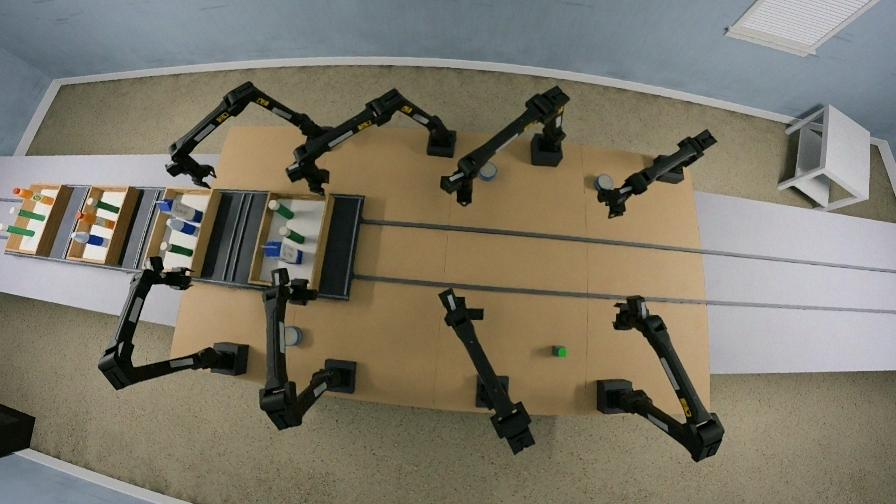

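Call:
wait(seconds=10, cameras=[])

Call:
wait(seconds=7, cameras=[])

Scene clock: 629.17 s.
Joint torques (N m): arm1=[-1.9 -20.72 12.52 -0.29 -0.24 -0.14] | arm2=[0.03 -15.09 15.15 -0.03 -0.13 -0.1] | arm3=[-0.26 -17.9 16.65 0.05 -0.19 -0.18] | arm4=[-0.5 -12.81 13.81 0.38 -0.11 -0.11] | arm5=[0.32 -9.23 12.86 0.44 0.21 0.1] | arm6=[0.03 -14.21 14.34 0.27 0.16 0.02] | arm7=[-0.85 -11.05 10.95 0.68 0.26 0.18] | arm8=[1.14 -13.63 14.24 0.27 0.28 0.01]
Heat: arm1: hottest joint3_rad 51 °C; arm2: hottest joint3_rad 51 °C; arm3: hottest joint3_rad 52 °C; arm4: hottest joint3_rad 43 °C; arm5: hottest joint3_rad 49 °C; arm6: hottest joint3_rad 52 °C; arm7: hottest joint3_rad 48 °C; arm8: hottest joint3_rad 44 °C.
Joint velocities: arm1=[0.005 -0.024 -0.007 -0.012 -0.051 0.022 -0.001] | arm2=[-0.005 0.005 0.002 0.007 -0.007 0.066 0.001] | arm3=[-0.005 -0.024 -0.002 0.002 0.007 -0.007 0.001] | arm4=[-0.005 -0.005 -0.002 -0.002 -0.037 0.037 0] | arm5=[-0.005 -0.005 -0.022 -0.012 0.066 -0.007 0] | arm6=[-0.005 -0.005 0.012 -0.007 -0.007 0.007 -0.001] | arm7=[0.005 -0.015 -0.002 -0.037 0.037 -0.037 0] | arm8=[-0.005 0.005 0.012 0.002 0.051 0.022 0]
arm1.joint_positions: joint1_rad=-0.964 joint2_rad=+2.194 joint3_rad=+2.186 joint4_rad=-1.495 joint5_rad=-0.160 joint6_rad=+0.603 gripper_m=+0.070
arm1.joint_status: not commanded
arm1.hand: x=+0.7702 y=+0.2386 z=+0.9453 quat_wxyz=(-0.093, -0.996, -0.002, -0.019) (m; scene frame)
arm1.hand_target: x=+0.7526 y=+0.2390 z=+0.9618 quat_wxyz=(-0.106, -0.994, +0.000, +0.000) (m; scene frame)
arm1.hand_status: not commanded
arm2.joint_positions: joint1_rad=-0.921 joint2_rad=+1.951 joint3_rad=+1.687 joint4_rad=-1.209 joint5_rad=-0.158 joint6_rad=+0.704 gripper_m=+0.070
arm2.joint_status: not commanded
arm2.hand: x=+0.0612 y=+0.2369 z=+0.9361 quat_wxyz=(-0.092, -0.996, +0.002, -0.015) (m; scene frame)
arm2.hand_target: x=+0.0460 y=+0.2295 z=+0.9554 quat_wxyz=(-0.106, -0.994, +0.000, +0.001) (m; scene frame)
arm2.hand_status: not commanded
arm3.joint_positions: joint1_rad=-0.911 joint2_rad=+2.068 joint3_rad=+2.060 joint4_rad=-1.431 joint5_rad=-0.153 joint6_rad=+0.628 gripper_m=+0.070
arm3.joint_status: not commanded
arm3.hand: x=-0.6198 y=+0.2407 z=+0.9539 quat_wxyz=(-0.102, -0.995, +0.001, +0.001) (m; scene frame)
arm3.hand_target: x=-0.6329 y=+0.2366 z=+0.9499 quat_wxyz=(-0.104, -0.995, +0.000, +0.002) (m; scene frame)
arm3.hand_status: not commanded
arm4.joint_positions: joint1_rad=-0.889 joint2_rad=+1.891 joint3_rad=+1.771 joint4_rad=-1.320 joint5_rad=-0.154 joint6_rad=+0.683 gripper_m=+0.070
arm4.joint_status: not commanded
arm4.hand: x=-1.2864 y=+0.2482 z=+0.9461 quat_wxyz=(-0.103, -0.995, +0.000, +0.000) (m; scene frame)
arm4.hand_target: x=-1.2991 y=+0.2429 z=+0.9436 quat_wxyz=(-0.105, -0.995, +0.000, +0.001) (m; scene frame)
arm4.hand_status: not commanded
arm5.joint_positions: joint1_rad=+0.463 joint2_rad=+1.484 joint3_rad=+1.048 joint4_rad=-1.004 joint5_rad=+0.097 joint6_rad=+2.062 gripper_m=+0.070
arm5.joint_status: not commanded
arm5.hand: x=-1.2755 y=-0.2632 z=+0.9183 quat_wxyz=(-0.011, +0.004, -0.997, -0.081) (m; scene frame)
arm5.hand_target: x=-1.2865 y=-0.2475 z=+0.9409 quat_wxyz=(+0.001, +0.000, -0.995, -0.104) (m; scene frame)
arm5.hand_status: not commanded
arm6.joint_positions: joint1_rad=+0.350 joint2_rad=+1.393 joint3_rad=+1.100 joint4_rad=-1.157 joint5_rad=+0.091 joint6_rad=+1.950 gripper_m=+0.070
arm6.joint_status: not commanded
arm6.hand: x=-0.6081 y=-0.2600 z=+0.9246 quat_wxyz=(-0.012, -0.002, -0.997, -0.074) (m; scene frame)
arm6.hand_target: x=-0.6189 y=-0.2462 z=+0.9532 quat_wxyz=(+0.000, +0.000, -0.995, -0.104) (m; scene frame)
arm6.hand_status: not commanded
arm7.joint_positions: joint1_rad=+0.536 joint2_rad=+1.423 joint3_rad=+1.147 joint4_rad=-1.142 joint5_rad=+0.095 joint6_rad=+2.090 gripper_m=+0.070
arm7.joint_status: all done
arm7.hand: x=+0.0647 y=-0.2700 z=+0.9237 quat_wxyz=(-0.002, +0.013, -0.996, -0.089) (m; scene frame)
arm7.hand_target: x=+0.0582 y=-0.2516 z=+0.9448 quat_wxyz=(+0.010, +0.002, -0.994, -0.112) (m; scene frame)
arm7.hand_status: off_target (0.033 m and 2.3 deg from the pose sent, 0.575 m and 13.5 deg at the start; a joint's target at an end of its range on 24 of 71 steps)
arm8.joint_positions: joint1_rad=+0.252 joint2_rad=+1.391 joint3_rad=+1.039 joint4_rad=-1.064 joint5_rad=+0.057 joint6_rad=+1.872 gripper_m=+0.070
arm8.joint_status: not commanded
arm8.hand: x=+0.7835 y=-0.2501 z=+0.9380 quat_wxyz=(-0.012, -0.001, -0.997, -0.080) (m; scene frame)
arm8.hand_target: x=+0.7727 y=-0.2363 z=+0.9626 quat_wxyz=(-0.004, +0.001, -0.994, -0.106) (m; scene frame)
arm8.hand_status: not commanded
wait: 10.00 s; at rest from the start
pictures: none
No camera images: "cameras" was empty.

Scene clock: 636.17 s.
Joint torques (N m): arm1=[-1.61 -20.72 12.46 -0.28 -0.18 -0.14] | arm2=[-0.03 -14.92 15.12 -0.02 -0.11 -0.07] | arm3=[-0.26 -17.9 16.65 0.05 -0.19 -0.18] | arm4=[-0.73 -13.16 13.86 0.4 -0.11 -0.11] | arm5=[0.5 -8.94 12.82 0.44 0.16 0.1] | arm6=[0.09 -14.15 14.34 0.28 0.16 0.02] | arm7=[-0.85 -11.05 10.95 0.68 0.26 0.16] | arm8=[0.97 -13.51 14.23 0.29 0.27 0.02]
Heat: arm1: hottest joint3_rad 51 °C; arm2: hottest joint3_rad 51 °C; arm3: hottest joint3_rad 52 °C; arm4: hottest joint3_rad 43 °C; arm5: hottest joint3_rad 50 °C; arm6: hottest joint3_rad 53 °C; arm7: hottest joint3_rad 48 °C; arm8: hottest joint3_rad 44 °C.
Joint velocities: arm1=[0.005 -0.015 -0.007 0.002 0.022 0.007 0.001] | arm2=[-0.005 -0.005 0.007 0.012 -0.007 -0.051 0] | arm3=[-0.015 -0.005 0.002 0.017 -0.051 0.051 0.001] | arm4=[0.005 0.005 -0.002 0.002 -0.081 -0.007 0] | arm5=[-0.024 -0.024 0.017 -0.012 -0.037 0.066 0.001] | arm6=[0.015 0.005 0.002 0.012 0.081 0.051 0.001] | arm7=[-0.005 -0.005 0.007 0.007 -0.022 -0.066 0] | arm8=[-0.005 -0.005 -0.022 0.012 -0.037 -0.022 0.001]
arm1.joint_positions: joint1_rad=-0.964 joint2_rad=+2.194 joint3_rad=+2.186 joint4_rad=-1.495 joint5_rad=-0.160 joint6_rad=+0.603 gripper_m=+0.070
arm1.joint_status: not commanded
arm1.hand: x=+0.7702 y=+0.2386 z=+0.9453 quat_wxyz=(-0.093, -0.996, -0.002, -0.019) (m; scene frame)
arm1.hand_target: x=+0.7526 y=+0.2390 z=+0.9618 quat_wxyz=(-0.106, -0.994, +0.000, +0.000) (m; scene frame)
arm1.hand_status: not commanded
arm2.joint_positions: joint1_rad=-0.921 joint2_rad=+1.951 joint3_rad=+1.687 joint4_rad=-1.209 joint5_rad=-0.158 joint6_rad=+0.704 gripper_m=+0.070
arm2.joint_status: not commanded
arm2.hand: x=+0.0612 y=+0.2369 z=+0.9361 quat_wxyz=(-0.092, -0.996, +0.002, -0.015) (m; scene frame)
arm2.hand_target: x=+0.0460 y=+0.2295 z=+0.9554 quat_wxyz=(-0.106, -0.994, +0.000, +0.001) (m; scene frame)
arm2.hand_status: not commanded
arm3.joint_positions: joint1_rad=-0.911 joint2_rad=+2.068 joint3_rad=+2.060 joint4_rad=-1.431 joint5_rad=-0.153 joint6_rad=+0.628 gripper_m=+0.070
arm3.joint_status: not commanded
arm3.hand: x=-0.6198 y=+0.2407 z=+0.9539 quat_wxyz=(-0.102, -0.995, +0.001, +0.001) (m; scene frame)
arm3.hand_target: x=-0.6329 y=+0.2366 z=+0.9499 quat_wxyz=(-0.104, -0.995, +0.000, +0.002) (m; scene frame)
arm3.hand_status: not commanded
arm4.joint_positions: joint1_rad=-0.889 joint2_rad=+1.891 joint3_rad=+1.771 joint4_rad=-1.320 joint5_rad=-0.154 joint6_rad=+0.683 gripper_m=+0.070
arm4.joint_status: not commanded
arm4.hand: x=-1.2864 y=+0.2482 z=+0.9461 quat_wxyz=(-0.103, -0.995, +0.000, +0.000) (m; scene frame)
arm4.hand_target: x=-1.2991 y=+0.2429 z=+0.9436 quat_wxyz=(-0.105, -0.995, +0.000, +0.001) (m; scene frame)
arm4.hand_status: not commanded
arm5.joint_positions: joint1_rad=+0.463 joint2_rad=+1.484 joint3_rad=+1.048 joint4_rad=-1.004 joint5_rad=+0.097 joint6_rad=+2.062 gripper_m=+0.070
arm5.joint_status: not commanded
arm5.hand: x=-1.2755 y=-0.2632 z=+0.9183 quat_wxyz=(-0.011, +0.004, -0.997, -0.081) (m; scene frame)
arm5.hand_target: x=-1.2865 y=-0.2475 z=+0.9409 quat_wxyz=(+0.001, +0.000, -0.995, -0.104) (m; scene frame)
arm5.hand_status: not commanded
arm6.joint_positions: joint1_rad=+0.350 joint2_rad=+1.393 joint3_rad=+1.100 joint4_rad=-1.157 joint5_rad=+0.091 joint6_rad=+1.950 gripper_m=+0.070
arm6.joint_status: not commanded
arm6.hand: x=-0.6081 y=-0.2600 z=+0.9246 quat_wxyz=(-0.012, -0.002, -0.997, -0.074) (m; scene frame)
arm6.hand_target: x=-0.6189 y=-0.2462 z=+0.9532 quat_wxyz=(+0.000, +0.000, -0.995, -0.104) (m; scene frame)
arm6.hand_status: not commanded
arm7.joint_positions: joint1_rad=+0.536 joint2_rad=+1.423 joint3_rad=+1.147 joint4_rad=-1.142 joint5_rad=+0.095 joint6_rad=+2.090 gripper_m=+0.070
arm7.joint_status: all done
arm7.hand: x=+0.0647 y=-0.2700 z=+0.9237 quat_wxyz=(-0.002, +0.013, -0.996, -0.089) (m; scene frame)
arm7.hand_target: x=+0.0582 y=-0.2516 z=+0.9448 quat_wxyz=(+0.010, +0.002, -0.994, -0.112) (m; scene frame)
arm7.hand_status: off_target (0.033 m and 2.3 deg from the pose sent, 0.575 m and 13.5 deg at the start; a joint's target at an end of its range on 24 of 71 steps)
arm8.joint_positions: joint1_rad=+0.252 joint2_rad=+1.391 joint3_rad=+1.039 joint4_rad=-1.064 joint5_rad=+0.057 joint6_rad=+1.872 gripper_m=+0.070
arm8.joint_status: not commanded
arm8.hand: x=+0.7835 y=-0.2501 z=+0.9380 quat_wxyz=(-0.012, -0.001, -0.997, -0.080) (m; scene frame)
arm8.hand_target: x=+0.7727 y=-0.2363 z=+0.9626 quat_wxyz=(-0.004, +0.001, -0.994, -0.106) (m; scene frame)
arm8.hand_status: not commanded
wait: 7.00 s; at rest by 0.27 s
pictures: none
No camera images: "cameras" was empty.

Call:
wait(seconds=7, cameras=[])

Scene clock: 644.90 s.
Joint torques (N m): arm1=[-1.96 -21.25 12.52 -0.05 -0.19 -0.14] | arm2=[-0.09 -15.27 15.13 0.05 -0.11 -0.09] | arm3=[-0.26 -17.96 16.65 0.05 -0.19 -0.18] | arm4=[-0.38 -13.04 13.82 0.32 -0.13 -0.1] | arm5=[0.32 -9.05 12.93 0.47 0.19 0.09] | arm6=[-0.03 -14.15 14.32 0.27 0.16 0.02] | arm7=[-0.79 -11.05 10.93 0.68 0.26 0.17] | arm8=[1.08 -13.39 14.23 0.29 0.27 0.01]
Heat: arm1: hottest joint3_rad 51 °C; arm2: hottest joint3_rad 51 °C; arm3: hottest joint3_rad 53 °C; arm4: hottest joint3_rad 43 °C; arm5: hottest joint3_rad 50 °C; arm6: hottest joint3_rad 53 °C; arm7: hottest joint3_rad 48 °C; arm8: hottest joint3_rad 44 °C.
Joint velocities: arm1=[0.005 -0.024 -0.007 -0.002 -0.037 0.022 0.001] | arm2=[0.005 0.015 -0.002 0.017 -0.037 -0.022 0] | arm3=[-0.015 -0.015 -0.007 0.002 -0.022 -0.022 0.001] | arm4=[-0.024 -0.005 -0.017 0.012 0.022 0.007 0] | arm5=[0.005 -0.005 0.002 -0.027 -0.051 0.022 0] | arm6=[-0.015 -0.024 -0.012 -0.012 0.051 0.007 -0.001] | arm7=[0.005 0.005 0.002 0.012 -0.066 0.022 0] | arm8=[-0.005 -0.005 -0.007 -0.007 0.066 -0.081 0]
arm1.joint_positions: joint1_rad=-0.964 joint2_rad=+2.194 joint3_rad=+2.186 joint4_rad=-1.495 joint5_rad=-0.160 joint6_rad=+0.603 gripper_m=+0.070
arm1.joint_status: not commanded
arm1.hand: x=+0.7702 y=+0.2386 z=+0.9453 quat_wxyz=(-0.093, -0.996, -0.002, -0.019) (m; scene frame)
arm1.hand_target: x=+0.7526 y=+0.2390 z=+0.9618 quat_wxyz=(-0.106, -0.994, +0.000, +0.000) (m; scene frame)
arm1.hand_status: not commanded
arm2.joint_positions: joint1_rad=-0.921 joint2_rad=+1.951 joint3_rad=+1.687 joint4_rad=-1.209 joint5_rad=-0.158 joint6_rad=+0.704 gripper_m=+0.070
arm2.joint_status: not commanded
arm2.hand: x=+0.0612 y=+0.2369 z=+0.9361 quat_wxyz=(-0.092, -0.996, +0.002, -0.015) (m; scene frame)
arm2.hand_target: x=+0.0460 y=+0.2295 z=+0.9554 quat_wxyz=(-0.106, -0.994, +0.000, +0.001) (m; scene frame)
arm2.hand_status: not commanded
arm3.joint_positions: joint1_rad=-0.911 joint2_rad=+2.068 joint3_rad=+2.060 joint4_rad=-1.431 joint5_rad=-0.153 joint6_rad=+0.628 gripper_m=+0.070
arm3.joint_status: not commanded
arm3.hand: x=-0.6198 y=+0.2407 z=+0.9539 quat_wxyz=(-0.102, -0.995, +0.001, +0.001) (m; scene frame)
arm3.hand_target: x=-0.6329 y=+0.2366 z=+0.9499 quat_wxyz=(-0.104, -0.995, +0.000, +0.002) (m; scene frame)
arm3.hand_status: not commanded
arm4.joint_positions: joint1_rad=-0.889 joint2_rad=+1.891 joint3_rad=+1.771 joint4_rad=-1.320 joint5_rad=-0.154 joint6_rad=+0.683 gripper_m=+0.070
arm4.joint_status: not commanded
arm4.hand: x=-1.2864 y=+0.2482 z=+0.9461 quat_wxyz=(-0.103, -0.995, +0.000, +0.000) (m; scene frame)
arm4.hand_target: x=-1.2991 y=+0.2429 z=+0.9436 quat_wxyz=(-0.105, -0.995, +0.000, +0.001) (m; scene frame)
arm4.hand_status: not commanded
arm5.joint_positions: joint1_rad=+0.463 joint2_rad=+1.484 joint3_rad=+1.048 joint4_rad=-1.004 joint5_rad=+0.097 joint6_rad=+2.062 gripper_m=+0.070
arm5.joint_status: not commanded
arm5.hand: x=-1.2755 y=-0.2632 z=+0.9183 quat_wxyz=(-0.011, +0.004, -0.997, -0.081) (m; scene frame)
arm5.hand_target: x=-1.2865 y=-0.2475 z=+0.9409 quat_wxyz=(+0.001, +0.000, -0.995, -0.104) (m; scene frame)
arm5.hand_status: not commanded
arm6.joint_positions: joint1_rad=+0.350 joint2_rad=+1.393 joint3_rad=+1.100 joint4_rad=-1.157 joint5_rad=+0.091 joint6_rad=+1.950 gripper_m=+0.070
arm6.joint_status: not commanded
arm6.hand: x=-0.6081 y=-0.2600 z=+0.9246 quat_wxyz=(-0.012, -0.002, -0.997, -0.074) (m; scene frame)
arm6.hand_target: x=-0.6189 y=-0.2462 z=+0.9532 quat_wxyz=(+0.000, +0.000, -0.995, -0.104) (m; scene frame)
arm6.hand_status: not commanded
arm7.joint_positions: joint1_rad=+0.536 joint2_rad=+1.423 joint3_rad=+1.147 joint4_rad=-1.142 joint5_rad=+0.095 joint6_rad=+2.090 gripper_m=+0.070
arm7.joint_status: all done
arm7.hand: x=+0.0647 y=-0.2700 z=+0.9237 quat_wxyz=(-0.002, +0.013, -0.996, -0.089) (m; scene frame)
arm7.hand_target: x=+0.0582 y=-0.2516 z=+0.9448 quat_wxyz=(+0.010, +0.002, -0.994, -0.112) (m; scene frame)
arm7.hand_status: off_target (0.033 m and 2.3 deg from the pose sent, 0.575 m and 13.5 deg at the start; a joint's target at an end of its range on 24 of 71 steps)
arm8.joint_positions: joint1_rad=+0.252 joint2_rad=+1.391 joint3_rad=+1.039 joint4_rad=-1.064 joint5_rad=+0.057 joint6_rad=+1.872 gripper_m=+0.070
arm8.joint_status: not commanded
arm8.hand: x=+0.7835 y=-0.2501 z=+0.9380 quat_wxyz=(-0.012, -0.001, -0.997, -0.080) (m; scene frame)
arm8.hand_target: x=+0.7727 y=-0.2363 z=+0.9626 quat_wxyz=(-0.004, +0.001, -0.994, -0.106) (m; scene frame)
arm8.hand_status: not commanded
wait: 7.00 s; at rest from the start
pictures: none
No camera images: "cameras" was empty.

Call:
move(arm1={"target":[0.853,0.240,0.843,0.1045,0.9945,0,0],"speed":0.12}, arm2={"target":[0.146,0.226,0.835,0.1045,0.9945,0,0],"speed":0.12}, arm3={"target":[-0.533,0.234,0.829,0.1045,0.9945,0,0],"speed":0.12}, arm4={"target":[-1.199,0.242,0.824,0.1045,0.9945,0,0],"speed":0.12}, arm5={"target":[-1.187,-0.246,0.819,0,0,0.9945,0.1045],"speed":0.12}, arm6={"target":[-0.519,-0.245,0.833,0,0,0.9945,0.1045],"speed":0.12}, arm7={"target":[0.156,-0.244,0.824,0,0,0.9945,0.1045],"speed":0.12}, arm8={"target":[0.873,-0.238,0.834,0,0,0.9945,0.1045],"speed":0.12}, cameras=[])

Call:
move(arm1={"target":[0.955,0.240,0.963,0.1045,0.9945,0,0],"speed":0.0629,"joints":{"gripper_m":0.0}}, arm2={"target":[0.248,0.226,0.955,0.1045,0.9945,0,0],"speed":0.0629,"joints":{"gripper_m":0.0}}, arm3={"target":[-0.431,0.234,0.949,0.1045,0.9945,0,0],"speed":0.0629,"joints":{"gripper_m":0.0}}, arm4={"target":[-1.097,0.242,0.944,0.1045,0.9945,0,0],"speed":0.0629,"joints":{"gripper_m":0.0}}, arm5={"target":[-1.085,-0.246,0.939,0,0,0.9945,0.1045],"speed":0.0629,"joints":{"gripper_m":0.0}}, arm6={"target":[-0.417,-0.245,0.953,0,0,0.9945,0.1045],"speed":0.0629,"joints":{"gripper_m":0.0}}, arm7={"target":[0.258,-0.244,0.944,0,0,0.9945,0.1045],"speed":0.0629,"joints":{"gripper_m":0.0}}, arm8={"target":[0.975,-0.238,0.954,0,0,0.9945,0.1045],"speed":0.0629,"joints":{"gripper_m":0.0}}, cameras=["cam_rail"])

Scene clock: 656.60 s.
Joint torques (N m): arm1=[0.26 -20.6 7.09 0.54 0.01 0.06] | arm2=[0.73 -15.44 9.22 1.02 0.07 0.06] | arm3=[0.56 -19.6 9.43 0.98 0.03 0.04] | arm4=[0.32 -14.68 8.39 1.13 0.12 0.02] | arm5=[-0.26 -7.88 6.65 1.24 -0.03 -0.13] | arm6=[-2.02 -12.4 9.28 1.13 -0.06 -0.14] | arm7=[-0.38 -10.29 5.9 1.54 -0.02 -0.05] | arm8=[-0.79 -11.16 8.05 1.2 0.11 -0.18]
Heat: arm1: hottest joint3_rad 51 °C; arm2: hottest joint3_rad 51 °C; arm3: hottest joint3_rad 52 °C; arm4: hottest joint3_rad 43 °C; arm5: hottest joint3_rad 49 °C; arm6: hottest joint3_rad 52 °C; arm7: hottest joint3_rad 48 °C; arm8: hottest joint3_rad 44 °C.
move: arm1 off_target; arm2 off_target; arm3 done; arm4 done; arm5 off_target; arm6 done; arm7 done; arm8 off_target
Joint velocities: arm1=[0.005 -0.005 -0.017 -0.022 -0.081 -0.007 0] | arm2=[-0.015 -0.015 0.002 -0.017 -0.022 0.066 -0.001] | arm3=[-0.024 0.005 -0.002 -0.012 0.051 -0.007 0.001] | arm4=[-0.005 -0.015 0.002 0.012 0.037 -0.066 -0.001] | arm5=[0.005 0.005 -0.012 -0.002 -0.007 0.007 0] | arm6=[-0.015 0.005 -0.002 -0.002 0.007 -0.051 0] | arm7=[-0.015 0.005 0.012 -0.007 -0.037 -0.007 0.001] | arm8=[-0.015 0.005 -0.012 -0.002 -0.095 -0.007 0.001]
arm1.joint_positions: joint1_rad=-0.904 joint2_rad=+2.040 joint3_rad=+1.614 joint4_rad=-1.052 joint5_rad=-0.150 joint6_rad=+0.675 gripper_m=+0.070
arm1.joint_status: not commanded
arm1.hand: x=+0.8525 y=+0.2498 z=+0.8303 quat_wxyz=(-0.095, -0.995, +0.004, -0.011) (m; scene frame)
arm1.hand_target: x=+0.8547 y=+0.2417 z=+0.8435 quat_wxyz=(-0.104, -0.995, +0.000, +0.000) (m; scene frame)
arm1.hand_status: off_target (0.016 m and 1.7 deg from the pose sent, 0.132 m and 2.6 deg at the start)
arm2.joint_positions: joint1_rad=-0.808 joint2_rad=+1.930 joint3_rad=+1.321 joint4_rad=-0.851 joint5_rad=-0.143 joint6_rad=+0.811 gripper_m=+0.070
arm2.joint_status: not commanded
arm2.hand: x=+0.1507 y=+0.2317 z=+0.8218 quat_wxyz=(-0.090, -0.996, -0.002, -0.015) (m; scene frame)
arm2.hand_target: x=+0.1456 y=+0.2243 z=+0.8345 quat_wxyz=(-0.104, -0.995, -0.001, -0.001) (m; scene frame)
arm2.hand_status: off_target (0.015 m and 2.4 deg from the pose sent, 0.132 m and 2.2 deg at the start)
arm3.joint_positions: joint1_rad=-0.825 joint2_rad=+1.983 joint3_rad=+1.569 joint4_rad=-1.028 joint5_rad=-0.149 joint6_rad=+0.707 gripper_m=+0.070
arm3.joint_status: not commanded
arm3.hand: x=-0.5352 y=+0.2342 z=+0.8241 quat_wxyz=(-0.101, -0.995, -0.002, -0.008) (m; scene frame)
arm3.hand_target: x=-0.5343 y=+0.2320 z=+0.8280 quat_wxyz=(-0.105, -0.994, +0.000, -0.001) (m; scene frame)
arm3.hand_status: done (0.005 m and 1.0 deg from the pose sent, 0.152 m and 0.3 deg at the start)
arm4.joint_positions: joint1_rad=-0.783 joint2_rad=+1.844 joint3_rad=+1.346 joint4_rad=-0.944 joint5_rad=-0.146 joint6_rad=+0.786 gripper_m=+0.070
arm4.joint_status: not commanded
arm4.hand: x=-1.1986 y=+0.2438 z=+0.8180 quat_wxyz=(-0.099, -0.995, -0.001, -0.008) (m; scene frame)
arm4.hand_target: x=-1.1982 y=+0.2419 z=+0.8241 quat_wxyz=(-0.105, -0.995, +0.000, -0.001) (m; scene frame)
arm4.hand_status: done (0.006 m and 1.1 deg from the pose sent, 0.150 m and 0.2 deg at the start)
arm5.joint_positions: joint1_rad=+0.244 joint2_rad=+1.551 joint3_rad=+0.840 joint4_rad=-0.636 joint5_rad=+0.061 joint6_rad=+1.859 gripper_m=+0.070
arm5.joint_status: not commanded
arm5.hand: x=-1.1898 y=-0.2400 z=+0.8304 quat_wxyz=(+0.002, -0.004, -0.993, -0.116) (m; scene frame)
arm5.hand_target: x=-1.1874 y=-0.2460 z=+0.8197 quat_wxyz=(+0.000, +0.000, -0.994, -0.105) (m; scene frame)
arm5.hand_status: off_target (0.013 m and 1.4 deg from the pose sent, 0.134 m and 3.1 deg at the start)
arm6.joint_positions: joint1_rad=+0.123 joint2_rad=+1.434 joint3_rad=+0.865 joint4_rad=-0.818 joint5_rad=+0.047 joint6_rad=+1.718 gripper_m=+0.070
arm6.joint_status: not commanded
arm6.hand: x=-0.5234 y=-0.2516 z=+0.8295 quat_wxyz=(-0.001, +0.002, -0.995, -0.096) (m; scene frame)
arm6.hand_target: x=-0.5205 y=-0.2450 z=+0.8329 quat_wxyz=(+0.001, +0.000, -0.994, -0.105) (m; scene frame)
arm6.hand_status: done (0.009 m and 1.1 deg from the pose sent, 0.129 m and 3.8 deg at the start)
arm7.joint_positions: joint1_rad=+0.313 joint2_rad=+1.471 joint3_rad=+0.924 joint4_rad=-0.828 joint5_rad=+0.073 joint6_rad=+1.900 gripper_m=+0.070
arm7.joint_status: not commanded
arm7.hand: x=+0.1548 y=-0.2447 z=+0.8300 quat_wxyz=(-0.003, -0.004, -0.995, -0.104) (m; scene frame)
arm7.hand_target: x=+0.1553 y=-0.2435 z=+0.8246 quat_wxyz=(-0.002, +0.000, -0.995, -0.104) (m; scene frame)
arm7.hand_status: done (0.006 m and 0.6 deg from the pose sent, 0.138 m and 2.3 deg at the start)
arm8.joint_positions: joint1_rad=+0.026 joint2_rad=+1.477 joint3_rad=+0.832 joint4_rad=-0.701 joint5_rad=-0.007 joint6_rad=+1.649 gripper_m=+0.070
arm8.joint_status: not commanded
arm8.hand: x=+0.8672 y=-0.2388 z=+0.8432 quat_wxyz=(+0.005, +0.000, -0.994, -0.110) (m; scene frame)
arm8.hand_target: x=+0.8719 y=-0.2409 z=+0.8346 quat_wxyz=(+0.004, -0.001, -0.995, -0.103) (m; scene frame)
arm8.hand_status: off_target (0.011 m and 0.8 deg from the pose sent, 0.138 m and 3.2 deg at the start)
pictures: none
No camera images: "cameras" was empty.

Scene clock: 659.70 s.
Joint torques (N m): arm1=[-1.67 -23.47 8.32 -0.53 -0.23 -0.21] | arm2=[-0.15 -16.26 10.99 -0.42 0.01 -0.23] | arm3=[-1.38 -24.06 11.77 -0.44 -0.82 -0.28] | arm4=[-1.73 -19.19 10.26 -1.21 0.63 -0.27] | arm5=[-0.15 -12.22 12.37 -1.1 -0.48 -0.11] | arm6=[-1.96 -18.9 14.83 -1.2 -0.52 -0.33] | arm7=[-0.38 -13.92 10.99 -1.17 -0.33 0.02] | arm8=[-1.14 -17.44 14.97 -0.36 -0.09 -0.23]
Heat: arm1: hottest joint3_rad 51 °C; arm2: hottest joint3_rad 51 °C; arm3: hottest joint3_rad 52 °C; arm4: hottest joint3_rad 43 °C; arm5: hottest joint3_rad 49 °C; arm6: hottest joint3_rad 52 °C; arm7: hottest joint3_rad 48 °C; arm8: hottest joint3_rad 44 °C.
move: arm1 off_target; arm2 off_target; arm3 off_target; arm4 off_target; arm5 off_target; arm6 off_target; arm7 off_target; arm8 off_target
Joint velocities: arm1=[-0.005 -0.015 0.002 -0.007 -0.051 0.051 0] | arm2=[-0.015 -0.005 -0.002 0.012 -0.066 -0.051 -0.001] | arm3=[-0.005 0.005 0.007 -0.007 -0.007 0.007 -0.001] | arm4=[0.005 0.015 -0.012 -0.027 -0.022 -0.022 0.001] | arm5=[-0.005 -0.005 -0.007 0.007 -0.007 -0.007 -0.001] | arm6=[0.005 0.015 -0.002 -0.017 0.022 -0.022 0] | arm7=[0.015 0.015 -0.007 -0.002 0.139 -0.007 0] | arm8=[-0.005 -0.005 0.012 -0.002 -0.066 -0.007 0.001]
arm1.joint_positions: joint1_rad=-0.762 joint2_rad=+1.818 joint3_rad=+1.508 joint4_rad=-1.197 joint5_rad=-0.125 joint6_rad=+0.818 gripper_m=+0.014
arm1.joint_status: gripper_m off_target (ended at +0.014, target +0.000)
arm1.hand: x=+0.9558 y=+0.2370 z=+0.9140 quat_wxyz=(-0.074, -0.997, +0.006, -0.025) (m; scene frame)
arm1.hand_target: x=+0.9535 y=+0.2395 z=+0.9614 quat_wxyz=(-0.103, -0.995, +0.000, +0.002) (m; scene frame)
arm1.hand_status: off_target (0.049 m and 4.6 deg from the pose sent, 0.168 m and 1.7 deg at the start)
arm2.joint_positions: joint1_rad=-0.637 joint2_rad=+1.679 joint3_rad=+1.238 joint4_rad=-1.030 joint5_rad=-0.113 joint6_rad=+1.001 gripper_m=+0.010
arm2.joint_status: gripper_m off_target (ended at +0.010, target +0.000)
arm2.hand: x=+0.2557 y=+0.2269 z=+0.9153 quat_wxyz=(-0.073, -0.997, +0.009, -0.021) (m; scene frame)
arm2.hand_target: x=+0.2494 y=+0.2259 z=+0.9544 quat_wxyz=(-0.103, -0.995, +0.000, +0.000) (m; scene frame)
arm2.hand_status: off_target (0.040 m and 4.5 deg from the pose sent, 0.165 m and 2.4 deg at the start)
arm3.joint_positions: joint1_rad=-0.665 joint2_rad=+1.783 joint3_rad=+1.438 joint4_rad=-1.159 joint5_rad=-0.108 joint6_rad=+0.870 gripper_m=+0.011
arm3.joint_status: gripper_m off_target (ended at +0.011, target +0.000)
arm3.hand: x=-0.4214 y=+0.2274 z=+0.8837 quat_wxyz=(-0.062, -0.998, +0.002, -0.028) (m; scene frame)
arm3.hand_target: x=-0.4279 y=+0.2345 z=+0.9448 quat_wxyz=(-0.105, -0.995, +0.000, -0.001) (m; scene frame)
arm3.hand_status: off_target (0.066 m and 5.8 deg from the pose sent, 0.163 m and 1.0 deg at the start)
arm4.joint_positions: joint1_rad=-0.597 joint2_rad=+1.659 joint3_rad=+1.294 joint4_rad=-1.107 joint5_rad=-0.131 joint6_rad=+0.978 gripper_m=+0.012
arm4.joint_status: gripper_m off_target (ended at +0.012, target +0.000)
arm4.hand: x=-1.0892 y=+0.2260 z=+0.8886 quat_wxyz=(-0.080, -0.996, +0.004, -0.028) (m; scene frame)
arm4.hand_target: x=-1.0963 y=+0.2402 z=+0.9396 quat_wxyz=(-0.104, -0.995, +0.000, +0.000) (m; scene frame)
arm4.hand_status: off_target (0.058 m and 4.3 deg from the pose sent, 0.162 m and 1.1 deg at the start)
arm5.joint_positions: joint1_rad=-0.025 joint2_rad=+1.400 joint3_rad=+0.896 joint4_rad=-0.911 joint5_rad=+0.020 joint6_rad=+1.597 gripper_m=+0.012
arm5.joint_status: gripper_m off_target (ended at +0.012, target +0.000)
arm5.hand: x=-1.0829 y=-0.2552 z=+0.8965 quat_wxyz=(-0.008, -0.005, -0.997, -0.078) (m; scene frame)
arm5.hand_target: x=-1.0852 y=-0.2470 z=+0.9363 quat_wxyz=(-0.001, +0.000, -0.994, -0.106) (m; scene frame)
arm5.hand_status: off_target (0.044 m and 3.3 deg from the pose sent, 0.151 m and 1.4 deg at the start)
arm6.joint_positions: joint1_rad=-0.143 joint2_rad=+1.366 joint3_rad=+1.010 joint4_rad=-1.101 joint5_rad=+0.007 joint6_rad=+1.474 gripper_m=+0.013
arm6.joint_status: gripper_m off_target (ended at +0.013, target +0.000)
arm6.hand: x=-0.4226 y=-0.2577 z=+0.8983 quat_wxyz=(-0.001, -0.007, -0.998, -0.058) (m; scene frame)
arm6.hand_target: x=-0.4190 y=-0.2482 z=+0.9503 quat_wxyz=(-0.001, +0.000, -0.994, -0.106) (m; scene frame)
arm6.hand_status: off_target (0.056 m and 5.4 deg from the pose sent, 0.163 m and 1.1 deg at the start)
arm7.joint_positions: joint1_rad=+0.051 joint2_rad=+1.346 joint3_rad=+1.011 joint4_rad=-1.095 joint5_rad=+0.027 joint6_rad=+1.636 gripper_m=+0.010
arm7.joint_status: gripper_m off_target (ended at +0.010, target +0.000)
arm7.hand: x=+0.2583 y=-0.2536 z=+0.9011 quat_wxyz=(-0.009, +0.000, -0.997, -0.071) (m; scene frame)
arm7.hand_target: x=+0.2575 y=-0.2447 z=+0.9417 quat_wxyz=(-0.002, +0.000, -0.995, -0.104) (m; scene frame)
arm7.hand_status: off_target (0.044 m and 4.0 deg from the pose sent, 0.154 m and 0.6 deg at the start)
arm8.joint_positions: joint1_rad=-0.239 joint2_rad=+1.415 joint3_rad=+0.972 joint4_rad=-1.016 joint5_rad=-0.058 joint6_rad=+1.393 gripper_m=+0.012
arm8.joint_status: gripper_m off_target (ended at +0.012, target +0.000)
arm8.hand: x=+0.9646 y=-0.2542 z=+0.9073 quat_wxyz=(+0.011, -0.003, -0.998, -0.058) (m; scene frame)
arm8.hand_target: x=+0.9728 y=-0.2365 z=+0.9525 quat_wxyz=(+0.004, +0.000, -0.995, -0.105) (m; scene frame)
arm8.hand_status: off_target (0.050 m and 5.5 deg from the pose sent, 0.155 m and 0.8 deg at the start)
pictures: cam_rail

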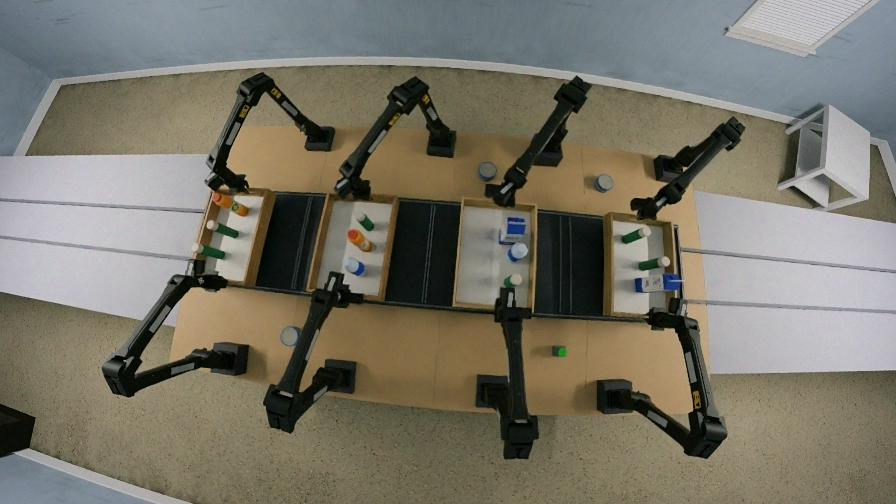

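Call:
wait(seconds=10, cameras=[])

Call:
wait(seconds=10, cameras=["cam_rail","cam_side"])

Scene clock: 679.83 s.
Joint torques (N m): arm1=[-1.49 -22.59 8.64 -0.57 -0.17 -0.16] | arm2=[-0.03 -15.85 10.93 -0.14 0.02 -0.22] | arm3=[-1.38 -24.12 11.75 -0.46 -0.82 -0.29] | arm4=[-2.26 -18.96 10.32 -1.24 0.63 -0.26] | arm5=[-0.09 -11.69 12.51 -1.28 -0.46 -0.12] | arm6=[-1.96 -18.84 14.84 -1.21 -0.51 -0.33] | arm7=[-0.44 -13.92 10.99 -1.17 -0.33 0.02] | arm8=[-1.2 -17.26 14.97 -0.39 -0.11 -0.25]
Heat: arm1: hottest joint3_rad 51 °C; arm2: hottest joint3_rad 49 °C; arm3: hottest joint3_rad 49 °C; arm4: hottest joint3_rad 41 °C; arm5: hottest joint3_rad 48 °C; arm6: hottest joint3_rad 54 °C; arm7: hottest joint3_rad 50 °C; arm8: hottest joint3_rad 44 °C.
Joint velocities: arm1=[0.005 -0.005 -0.002 0.002 0.11 -0.022 0] | arm2=[-0.005 -0.015 -0.012 -0.007 0.022 -0.007 0] | arm3=[-0.015 -0.005 0.012 -0.017 0.007 0.007 0.002] | arm4=[0.005 0.005 0.017 -0.017 -0.022 0.022 0] | arm5=[-0.005 -0.015 -0.002 -0.007 0.007 -0.022 0] | arm6=[0.005 -0.005 -0.017 -0.017 -0.022 0.051 -0.001] | arm7=[0.005 -0.015 0.007 -0.002 0.022 -0.007 0] | arm8=[0.005 -0.005 -0.012 0.007 -0.066 -0.037 0]
arm1.joint_positions: joint1_rad=-0.762 joint2_rad=+1.818 joint3_rad=+1.508 joint4_rad=-1.197 joint5_rad=-0.125 joint6_rad=+0.818 gripper_m=+0.014
arm1.joint_status: gripper_m off_target (ended at +0.014, target +0.000)
arm1.hand: x=+0.9558 y=+0.2370 z=+0.9140 quat_wxyz=(-0.074, -0.997, +0.006, -0.025) (m; scene frame)
arm1.hand_target: x=+0.9535 y=+0.2395 z=+0.9614 quat_wxyz=(-0.103, -0.995, +0.000, +0.002) (m; scene frame)
arm1.hand_status: off_target (0.049 m and 4.6 deg from the pose sent, 0.168 m and 1.7 deg at the start)
arm2.joint_positions: joint1_rad=-0.637 joint2_rad=+1.679 joint3_rad=+1.238 joint4_rad=-1.030 joint5_rad=-0.113 joint6_rad=+1.001 gripper_m=+0.010
arm2.joint_status: gripper_m off_target (ended at +0.010, target +0.000)
arm2.hand: x=+0.2557 y=+0.2269 z=+0.9153 quat_wxyz=(-0.073, -0.997, +0.009, -0.021) (m; scene frame)
arm2.hand_target: x=+0.2494 y=+0.2259 z=+0.9544 quat_wxyz=(-0.103, -0.995, +0.000, +0.000) (m; scene frame)
arm2.hand_status: off_target (0.040 m and 4.5 deg from the pose sent, 0.165 m and 2.4 deg at the start)
arm3.joint_positions: joint1_rad=-0.665 joint2_rad=+1.783 joint3_rad=+1.438 joint4_rad=-1.159 joint5_rad=-0.108 joint6_rad=+0.870 gripper_m=+0.011
arm3.joint_status: gripper_m off_target (ended at +0.011, target +0.000)
arm3.hand: x=-0.4214 y=+0.2274 z=+0.8837 quat_wxyz=(-0.062, -0.998, +0.002, -0.028) (m; scene frame)
arm3.hand_target: x=-0.4279 y=+0.2345 z=+0.9448 quat_wxyz=(-0.105, -0.995, +0.000, -0.001) (m; scene frame)
arm3.hand_status: off_target (0.066 m and 5.8 deg from the pose sent, 0.163 m and 1.0 deg at the start)
arm4.joint_positions: joint1_rad=-0.597 joint2_rad=+1.659 joint3_rad=+1.294 joint4_rad=-1.107 joint5_rad=-0.131 joint6_rad=+0.978 gripper_m=+0.012
arm4.joint_status: gripper_m off_target (ended at +0.012, target +0.000)
arm4.hand: x=-1.0892 y=+0.2260 z=+0.8886 quat_wxyz=(-0.080, -0.996, +0.004, -0.028) (m; scene frame)
arm4.hand_target: x=-1.0963 y=+0.2402 z=+0.9396 quat_wxyz=(-0.104, -0.995, +0.000, +0.000) (m; scene frame)
arm4.hand_status: off_target (0.058 m and 4.3 deg from the pose sent, 0.162 m and 1.1 deg at the start)
arm5.joint_positions: joint1_rad=-0.025 joint2_rad=+1.400 joint3_rad=+0.896 joint4_rad=-0.911 joint5_rad=+0.020 joint6_rad=+1.597 gripper_m=+0.012
arm5.joint_status: gripper_m off_target (ended at +0.012, target +0.000)
arm5.hand: x=-1.0829 y=-0.2552 z=+0.8965 quat_wxyz=(-0.008, -0.005, -0.997, -0.078) (m; scene frame)
arm5.hand_target: x=-1.0852 y=-0.2470 z=+0.9363 quat_wxyz=(-0.001, +0.000, -0.994, -0.106) (m; scene frame)
arm5.hand_status: off_target (0.044 m and 3.3 deg from the pose sent, 0.151 m and 1.4 deg at the start)
arm6.joint_positions: joint1_rad=-0.143 joint2_rad=+1.366 joint3_rad=+1.010 joint4_rad=-1.101 joint5_rad=+0.007 joint6_rad=+1.474 gripper_m=+0.013
arm6.joint_status: gripper_m off_target (ended at +0.013, target +0.000)
arm6.hand: x=-0.4226 y=-0.2577 z=+0.8983 quat_wxyz=(-0.001, -0.007, -0.998, -0.058) (m; scene frame)
arm6.hand_target: x=-0.4190 y=-0.2482 z=+0.9503 quat_wxyz=(-0.001, +0.000, -0.994, -0.106) (m; scene frame)
arm6.hand_status: off_target (0.056 m and 5.4 deg from the pose sent, 0.163 m and 1.1 deg at the start)
arm7.joint_positions: joint1_rad=+0.051 joint2_rad=+1.346 joint3_rad=+1.011 joint4_rad=-1.095 joint5_rad=+0.027 joint6_rad=+1.636 gripper_m=+0.010
arm7.joint_status: gripper_m off_target (ended at +0.010, target +0.000)
arm7.hand: x=+0.2583 y=-0.2536 z=+0.9011 quat_wxyz=(-0.009, +0.000, -0.997, -0.071) (m; scene frame)
arm7.hand_target: x=+0.2575 y=-0.2447 z=+0.9417 quat_wxyz=(-0.002, +0.000, -0.995, -0.104) (m; scene frame)
arm7.hand_status: off_target (0.044 m and 4.0 deg from the pose sent, 0.154 m and 0.6 deg at the start)
arm8.joint_positions: joint1_rad=-0.239 joint2_rad=+1.415 joint3_rad=+0.972 joint4_rad=-1.016 joint5_rad=-0.058 joint6_rad=+1.393 gripper_m=+0.012
arm8.joint_status: gripper_m off_target (ended at +0.012, target +0.000)
arm8.hand: x=+0.9646 y=-0.2542 z=+0.9073 quat_wxyz=(+0.011, -0.003, -0.998, -0.058) (m; scene frame)
arm8.hand_target: x=+0.9728 y=-0.2365 z=+0.9525 quat_wxyz=(+0.004, +0.000, -0.995, -0.105) (m; scene frame)
arm8.hand_status: off_target (0.050 m and 5.5 deg from the pose sent, 0.155 m and 0.8 deg at the start)
wait: 10.00 s; at rest from the start
pictures: none
No camera images: "cameras" was empty.

Scene clock: 689.83 s.
Joint torques (N m): arm1=[-1.96 -23.12 8.62 -0.46 -0.23 -0.17] | arm2=[-0.21 -16.62 10.99 -0.09 0.02 -0.24] | arm3=[-1.38 -24.12 11.75 -0.46 -0.82 -0.29] | arm4=[-2.08 -18.84 10.3 -1.25 0.64 -0.27] | arm5=[-0.09 -11.52 12.33 -1.14 -0.45 -0.13] | arm6=[-1.96 -18.84 14.84 -1.21 -0.52 -0.33] | arm7=[-0.38 -13.98 10.96 -1.17 -0.34 0.02] | arm8=[-1.14 -17.2 14.97 -0.4 -0.11 -0.25]
Heat: arm1: hottest joint3_rad 50 °C; arm2: hottest joint3_rad 48 °C; arm3: hottest joint3_rad 48 °C; arm4: hottest joint3_rad 40 °C; arm5: hottest joint3_rad 48 °C; arm6: hottest joint3_rad 55 °C; arm7: hottest joint3_rad 51 °C; arm8: hottest joint3_rad 45 °C.
Joint velocities: arm1=[-0.005 0.005 -0.012 0.007 -0.007 0.007 0.001] | arm2=[0.005 0.005 -0.002 0.002 -0.037 -0.066 0] | arm3=[-0.005 -0.005 -0.012 -0.007 0.007 0.037 0] | arm4=[-0.005 -0.005 -0.017 -0.007 0.051 -0.051 -0.001] | arm5=[-0.015 -0.005 0.007 0.007 0.051 -0.007 0] | arm6=[0.015 0.015 -0.007 -0.017 0.081 0.007 0] | arm7=[-0.005 -0.005 -0.017 0.022 0.037 -0.022 -0.001] | arm8=[-0.015 -0.015 0.002 -0.012 -0.037 0.051 0]
arm1.joint_positions: joint1_rad=-0.762 joint2_rad=+1.818 joint3_rad=+1.508 joint4_rad=-1.197 joint5_rad=-0.125 joint6_rad=+0.818 gripper_m=+0.014
arm1.joint_status: gripper_m off_target (ended at +0.014, target +0.000)
arm1.hand: x=+0.9558 y=+0.2370 z=+0.9140 quat_wxyz=(-0.074, -0.997, +0.006, -0.025) (m; scene frame)
arm1.hand_target: x=+0.9535 y=+0.2395 z=+0.9614 quat_wxyz=(-0.103, -0.995, +0.000, +0.002) (m; scene frame)
arm1.hand_status: off_target (0.049 m and 4.6 deg from the pose sent, 0.168 m and 1.7 deg at the start)
arm2.joint_positions: joint1_rad=-0.637 joint2_rad=+1.679 joint3_rad=+1.238 joint4_rad=-1.030 joint5_rad=-0.113 joint6_rad=+1.001 gripper_m=+0.010
arm2.joint_status: gripper_m off_target (ended at +0.010, target +0.000)
arm2.hand: x=+0.2557 y=+0.2269 z=+0.9153 quat_wxyz=(-0.073, -0.997, +0.009, -0.021) (m; scene frame)
arm2.hand_target: x=+0.2494 y=+0.2259 z=+0.9544 quat_wxyz=(-0.103, -0.995, +0.000, +0.000) (m; scene frame)
arm2.hand_status: off_target (0.040 m and 4.5 deg from the pose sent, 0.165 m and 2.4 deg at the start)
arm3.joint_positions: joint1_rad=-0.665 joint2_rad=+1.783 joint3_rad=+1.438 joint4_rad=-1.159 joint5_rad=-0.108 joint6_rad=+0.870 gripper_m=+0.011
arm3.joint_status: gripper_m off_target (ended at +0.011, target +0.000)
arm3.hand: x=-0.4214 y=+0.2274 z=+0.8837 quat_wxyz=(-0.062, -0.998, +0.002, -0.028) (m; scene frame)
arm3.hand_target: x=-0.4279 y=+0.2345 z=+0.9448 quat_wxyz=(-0.105, -0.995, +0.000, -0.001) (m; scene frame)
arm3.hand_status: off_target (0.066 m and 5.8 deg from the pose sent, 0.163 m and 1.0 deg at the start)
arm4.joint_positions: joint1_rad=-0.597 joint2_rad=+1.659 joint3_rad=+1.294 joint4_rad=-1.107 joint5_rad=-0.131 joint6_rad=+0.978 gripper_m=+0.012
arm4.joint_status: gripper_m off_target (ended at +0.012, target +0.000)
arm4.hand: x=-1.0892 y=+0.2260 z=+0.8886 quat_wxyz=(-0.080, -0.996, +0.004, -0.028) (m; scene frame)
arm4.hand_target: x=-1.0963 y=+0.2402 z=+0.9396 quat_wxyz=(-0.104, -0.995, +0.000, +0.000) (m; scene frame)
arm4.hand_status: off_target (0.058 m and 4.3 deg from the pose sent, 0.162 m and 1.1 deg at the start)
arm5.joint_positions: joint1_rad=-0.025 joint2_rad=+1.400 joint3_rad=+0.896 joint4_rad=-0.911 joint5_rad=+0.020 joint6_rad=+1.597 gripper_m=+0.012
arm5.joint_status: gripper_m off_target (ended at +0.012, target +0.000)
arm5.hand: x=-1.0829 y=-0.2552 z=+0.8965 quat_wxyz=(-0.008, -0.005, -0.997, -0.078) (m; scene frame)
arm5.hand_target: x=-1.0852 y=-0.2470 z=+0.9363 quat_wxyz=(-0.001, +0.000, -0.994, -0.106) (m; scene frame)
arm5.hand_status: off_target (0.044 m and 3.3 deg from the pose sent, 0.151 m and 1.4 deg at the start)
arm6.joint_positions: joint1_rad=-0.143 joint2_rad=+1.366 joint3_rad=+1.010 joint4_rad=-1.101 joint5_rad=+0.007 joint6_rad=+1.474 gripper_m=+0.013
arm6.joint_status: gripper_m off_target (ended at +0.013, target +0.000)
arm6.hand: x=-0.4226 y=-0.2577 z=+0.8983 quat_wxyz=(-0.001, -0.007, -0.998, -0.058) (m; scene frame)
arm6.hand_target: x=-0.4190 y=-0.2482 z=+0.9503 quat_wxyz=(-0.001, +0.000, -0.994, -0.106) (m; scene frame)
arm6.hand_status: off_target (0.056 m and 5.4 deg from the pose sent, 0.163 m and 1.1 deg at the start)
arm7.joint_positions: joint1_rad=+0.051 joint2_rad=+1.346 joint3_rad=+1.011 joint4_rad=-1.095 joint5_rad=+0.027 joint6_rad=+1.636 gripper_m=+0.010
arm7.joint_status: gripper_m off_target (ended at +0.010, target +0.000)
arm7.hand: x=+0.2583 y=-0.2536 z=+0.9011 quat_wxyz=(-0.009, +0.000, -0.997, -0.071) (m; scene frame)
arm7.hand_target: x=+0.2575 y=-0.2447 z=+0.9417 quat_wxyz=(-0.002, +0.000, -0.995, -0.104) (m; scene frame)
arm7.hand_status: off_target (0.044 m and 4.0 deg from the pose sent, 0.154 m and 0.6 deg at the start)
arm8.joint_positions: joint1_rad=-0.239 joint2_rad=+1.415 joint3_rad=+0.972 joint4_rad=-1.016 joint5_rad=-0.058 joint6_rad=+1.393 gripper_m=+0.012
arm8.joint_status: gripper_m off_target (ended at +0.012, target +0.000)
arm8.hand: x=+0.9646 y=-0.2542 z=+0.9073 quat_wxyz=(+0.011, -0.003, -0.998, -0.058) (m; scene frame)
arm8.hand_target: x=+0.9728 y=-0.2365 z=+0.9525 quat_wxyz=(+0.004, +0.000, -0.995, -0.105) (m; scene frame)
arm8.hand_status: off_target (0.050 m and 5.5 deg from the pose sent, 0.155 m and 0.8 deg at the start)
wait: 10.00 s; at rest by 0.27 s
pictures: cam_rail, cam_side

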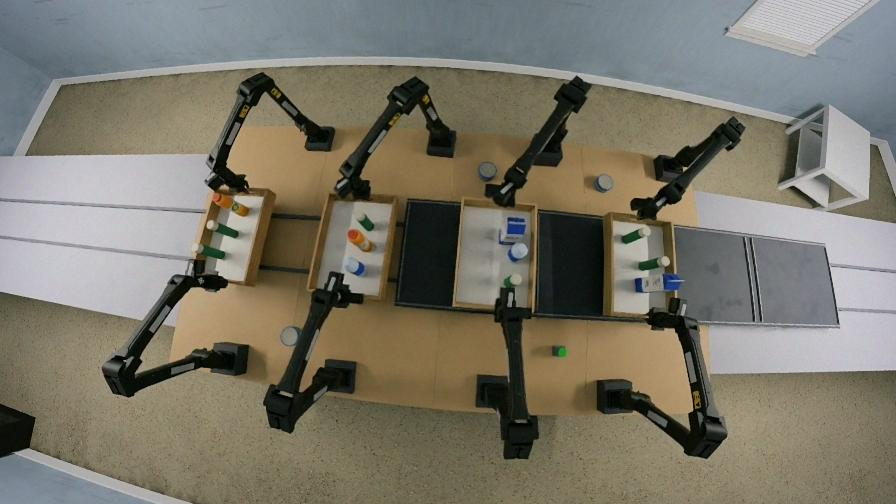

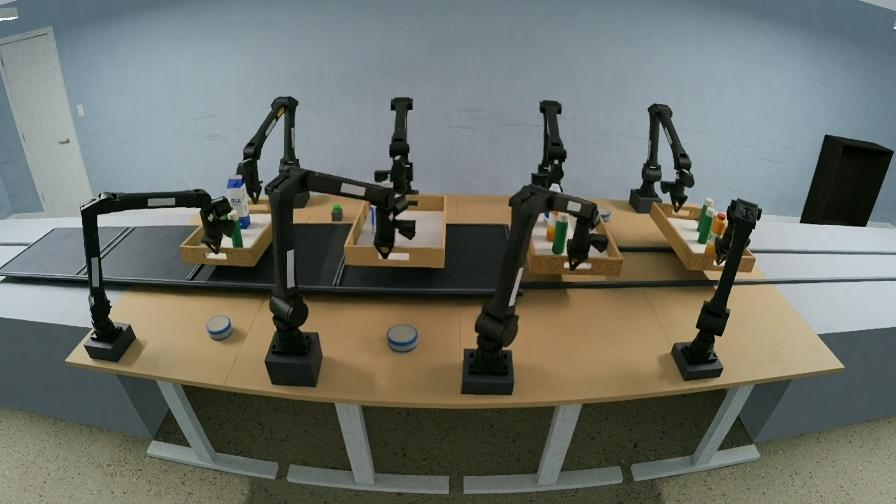

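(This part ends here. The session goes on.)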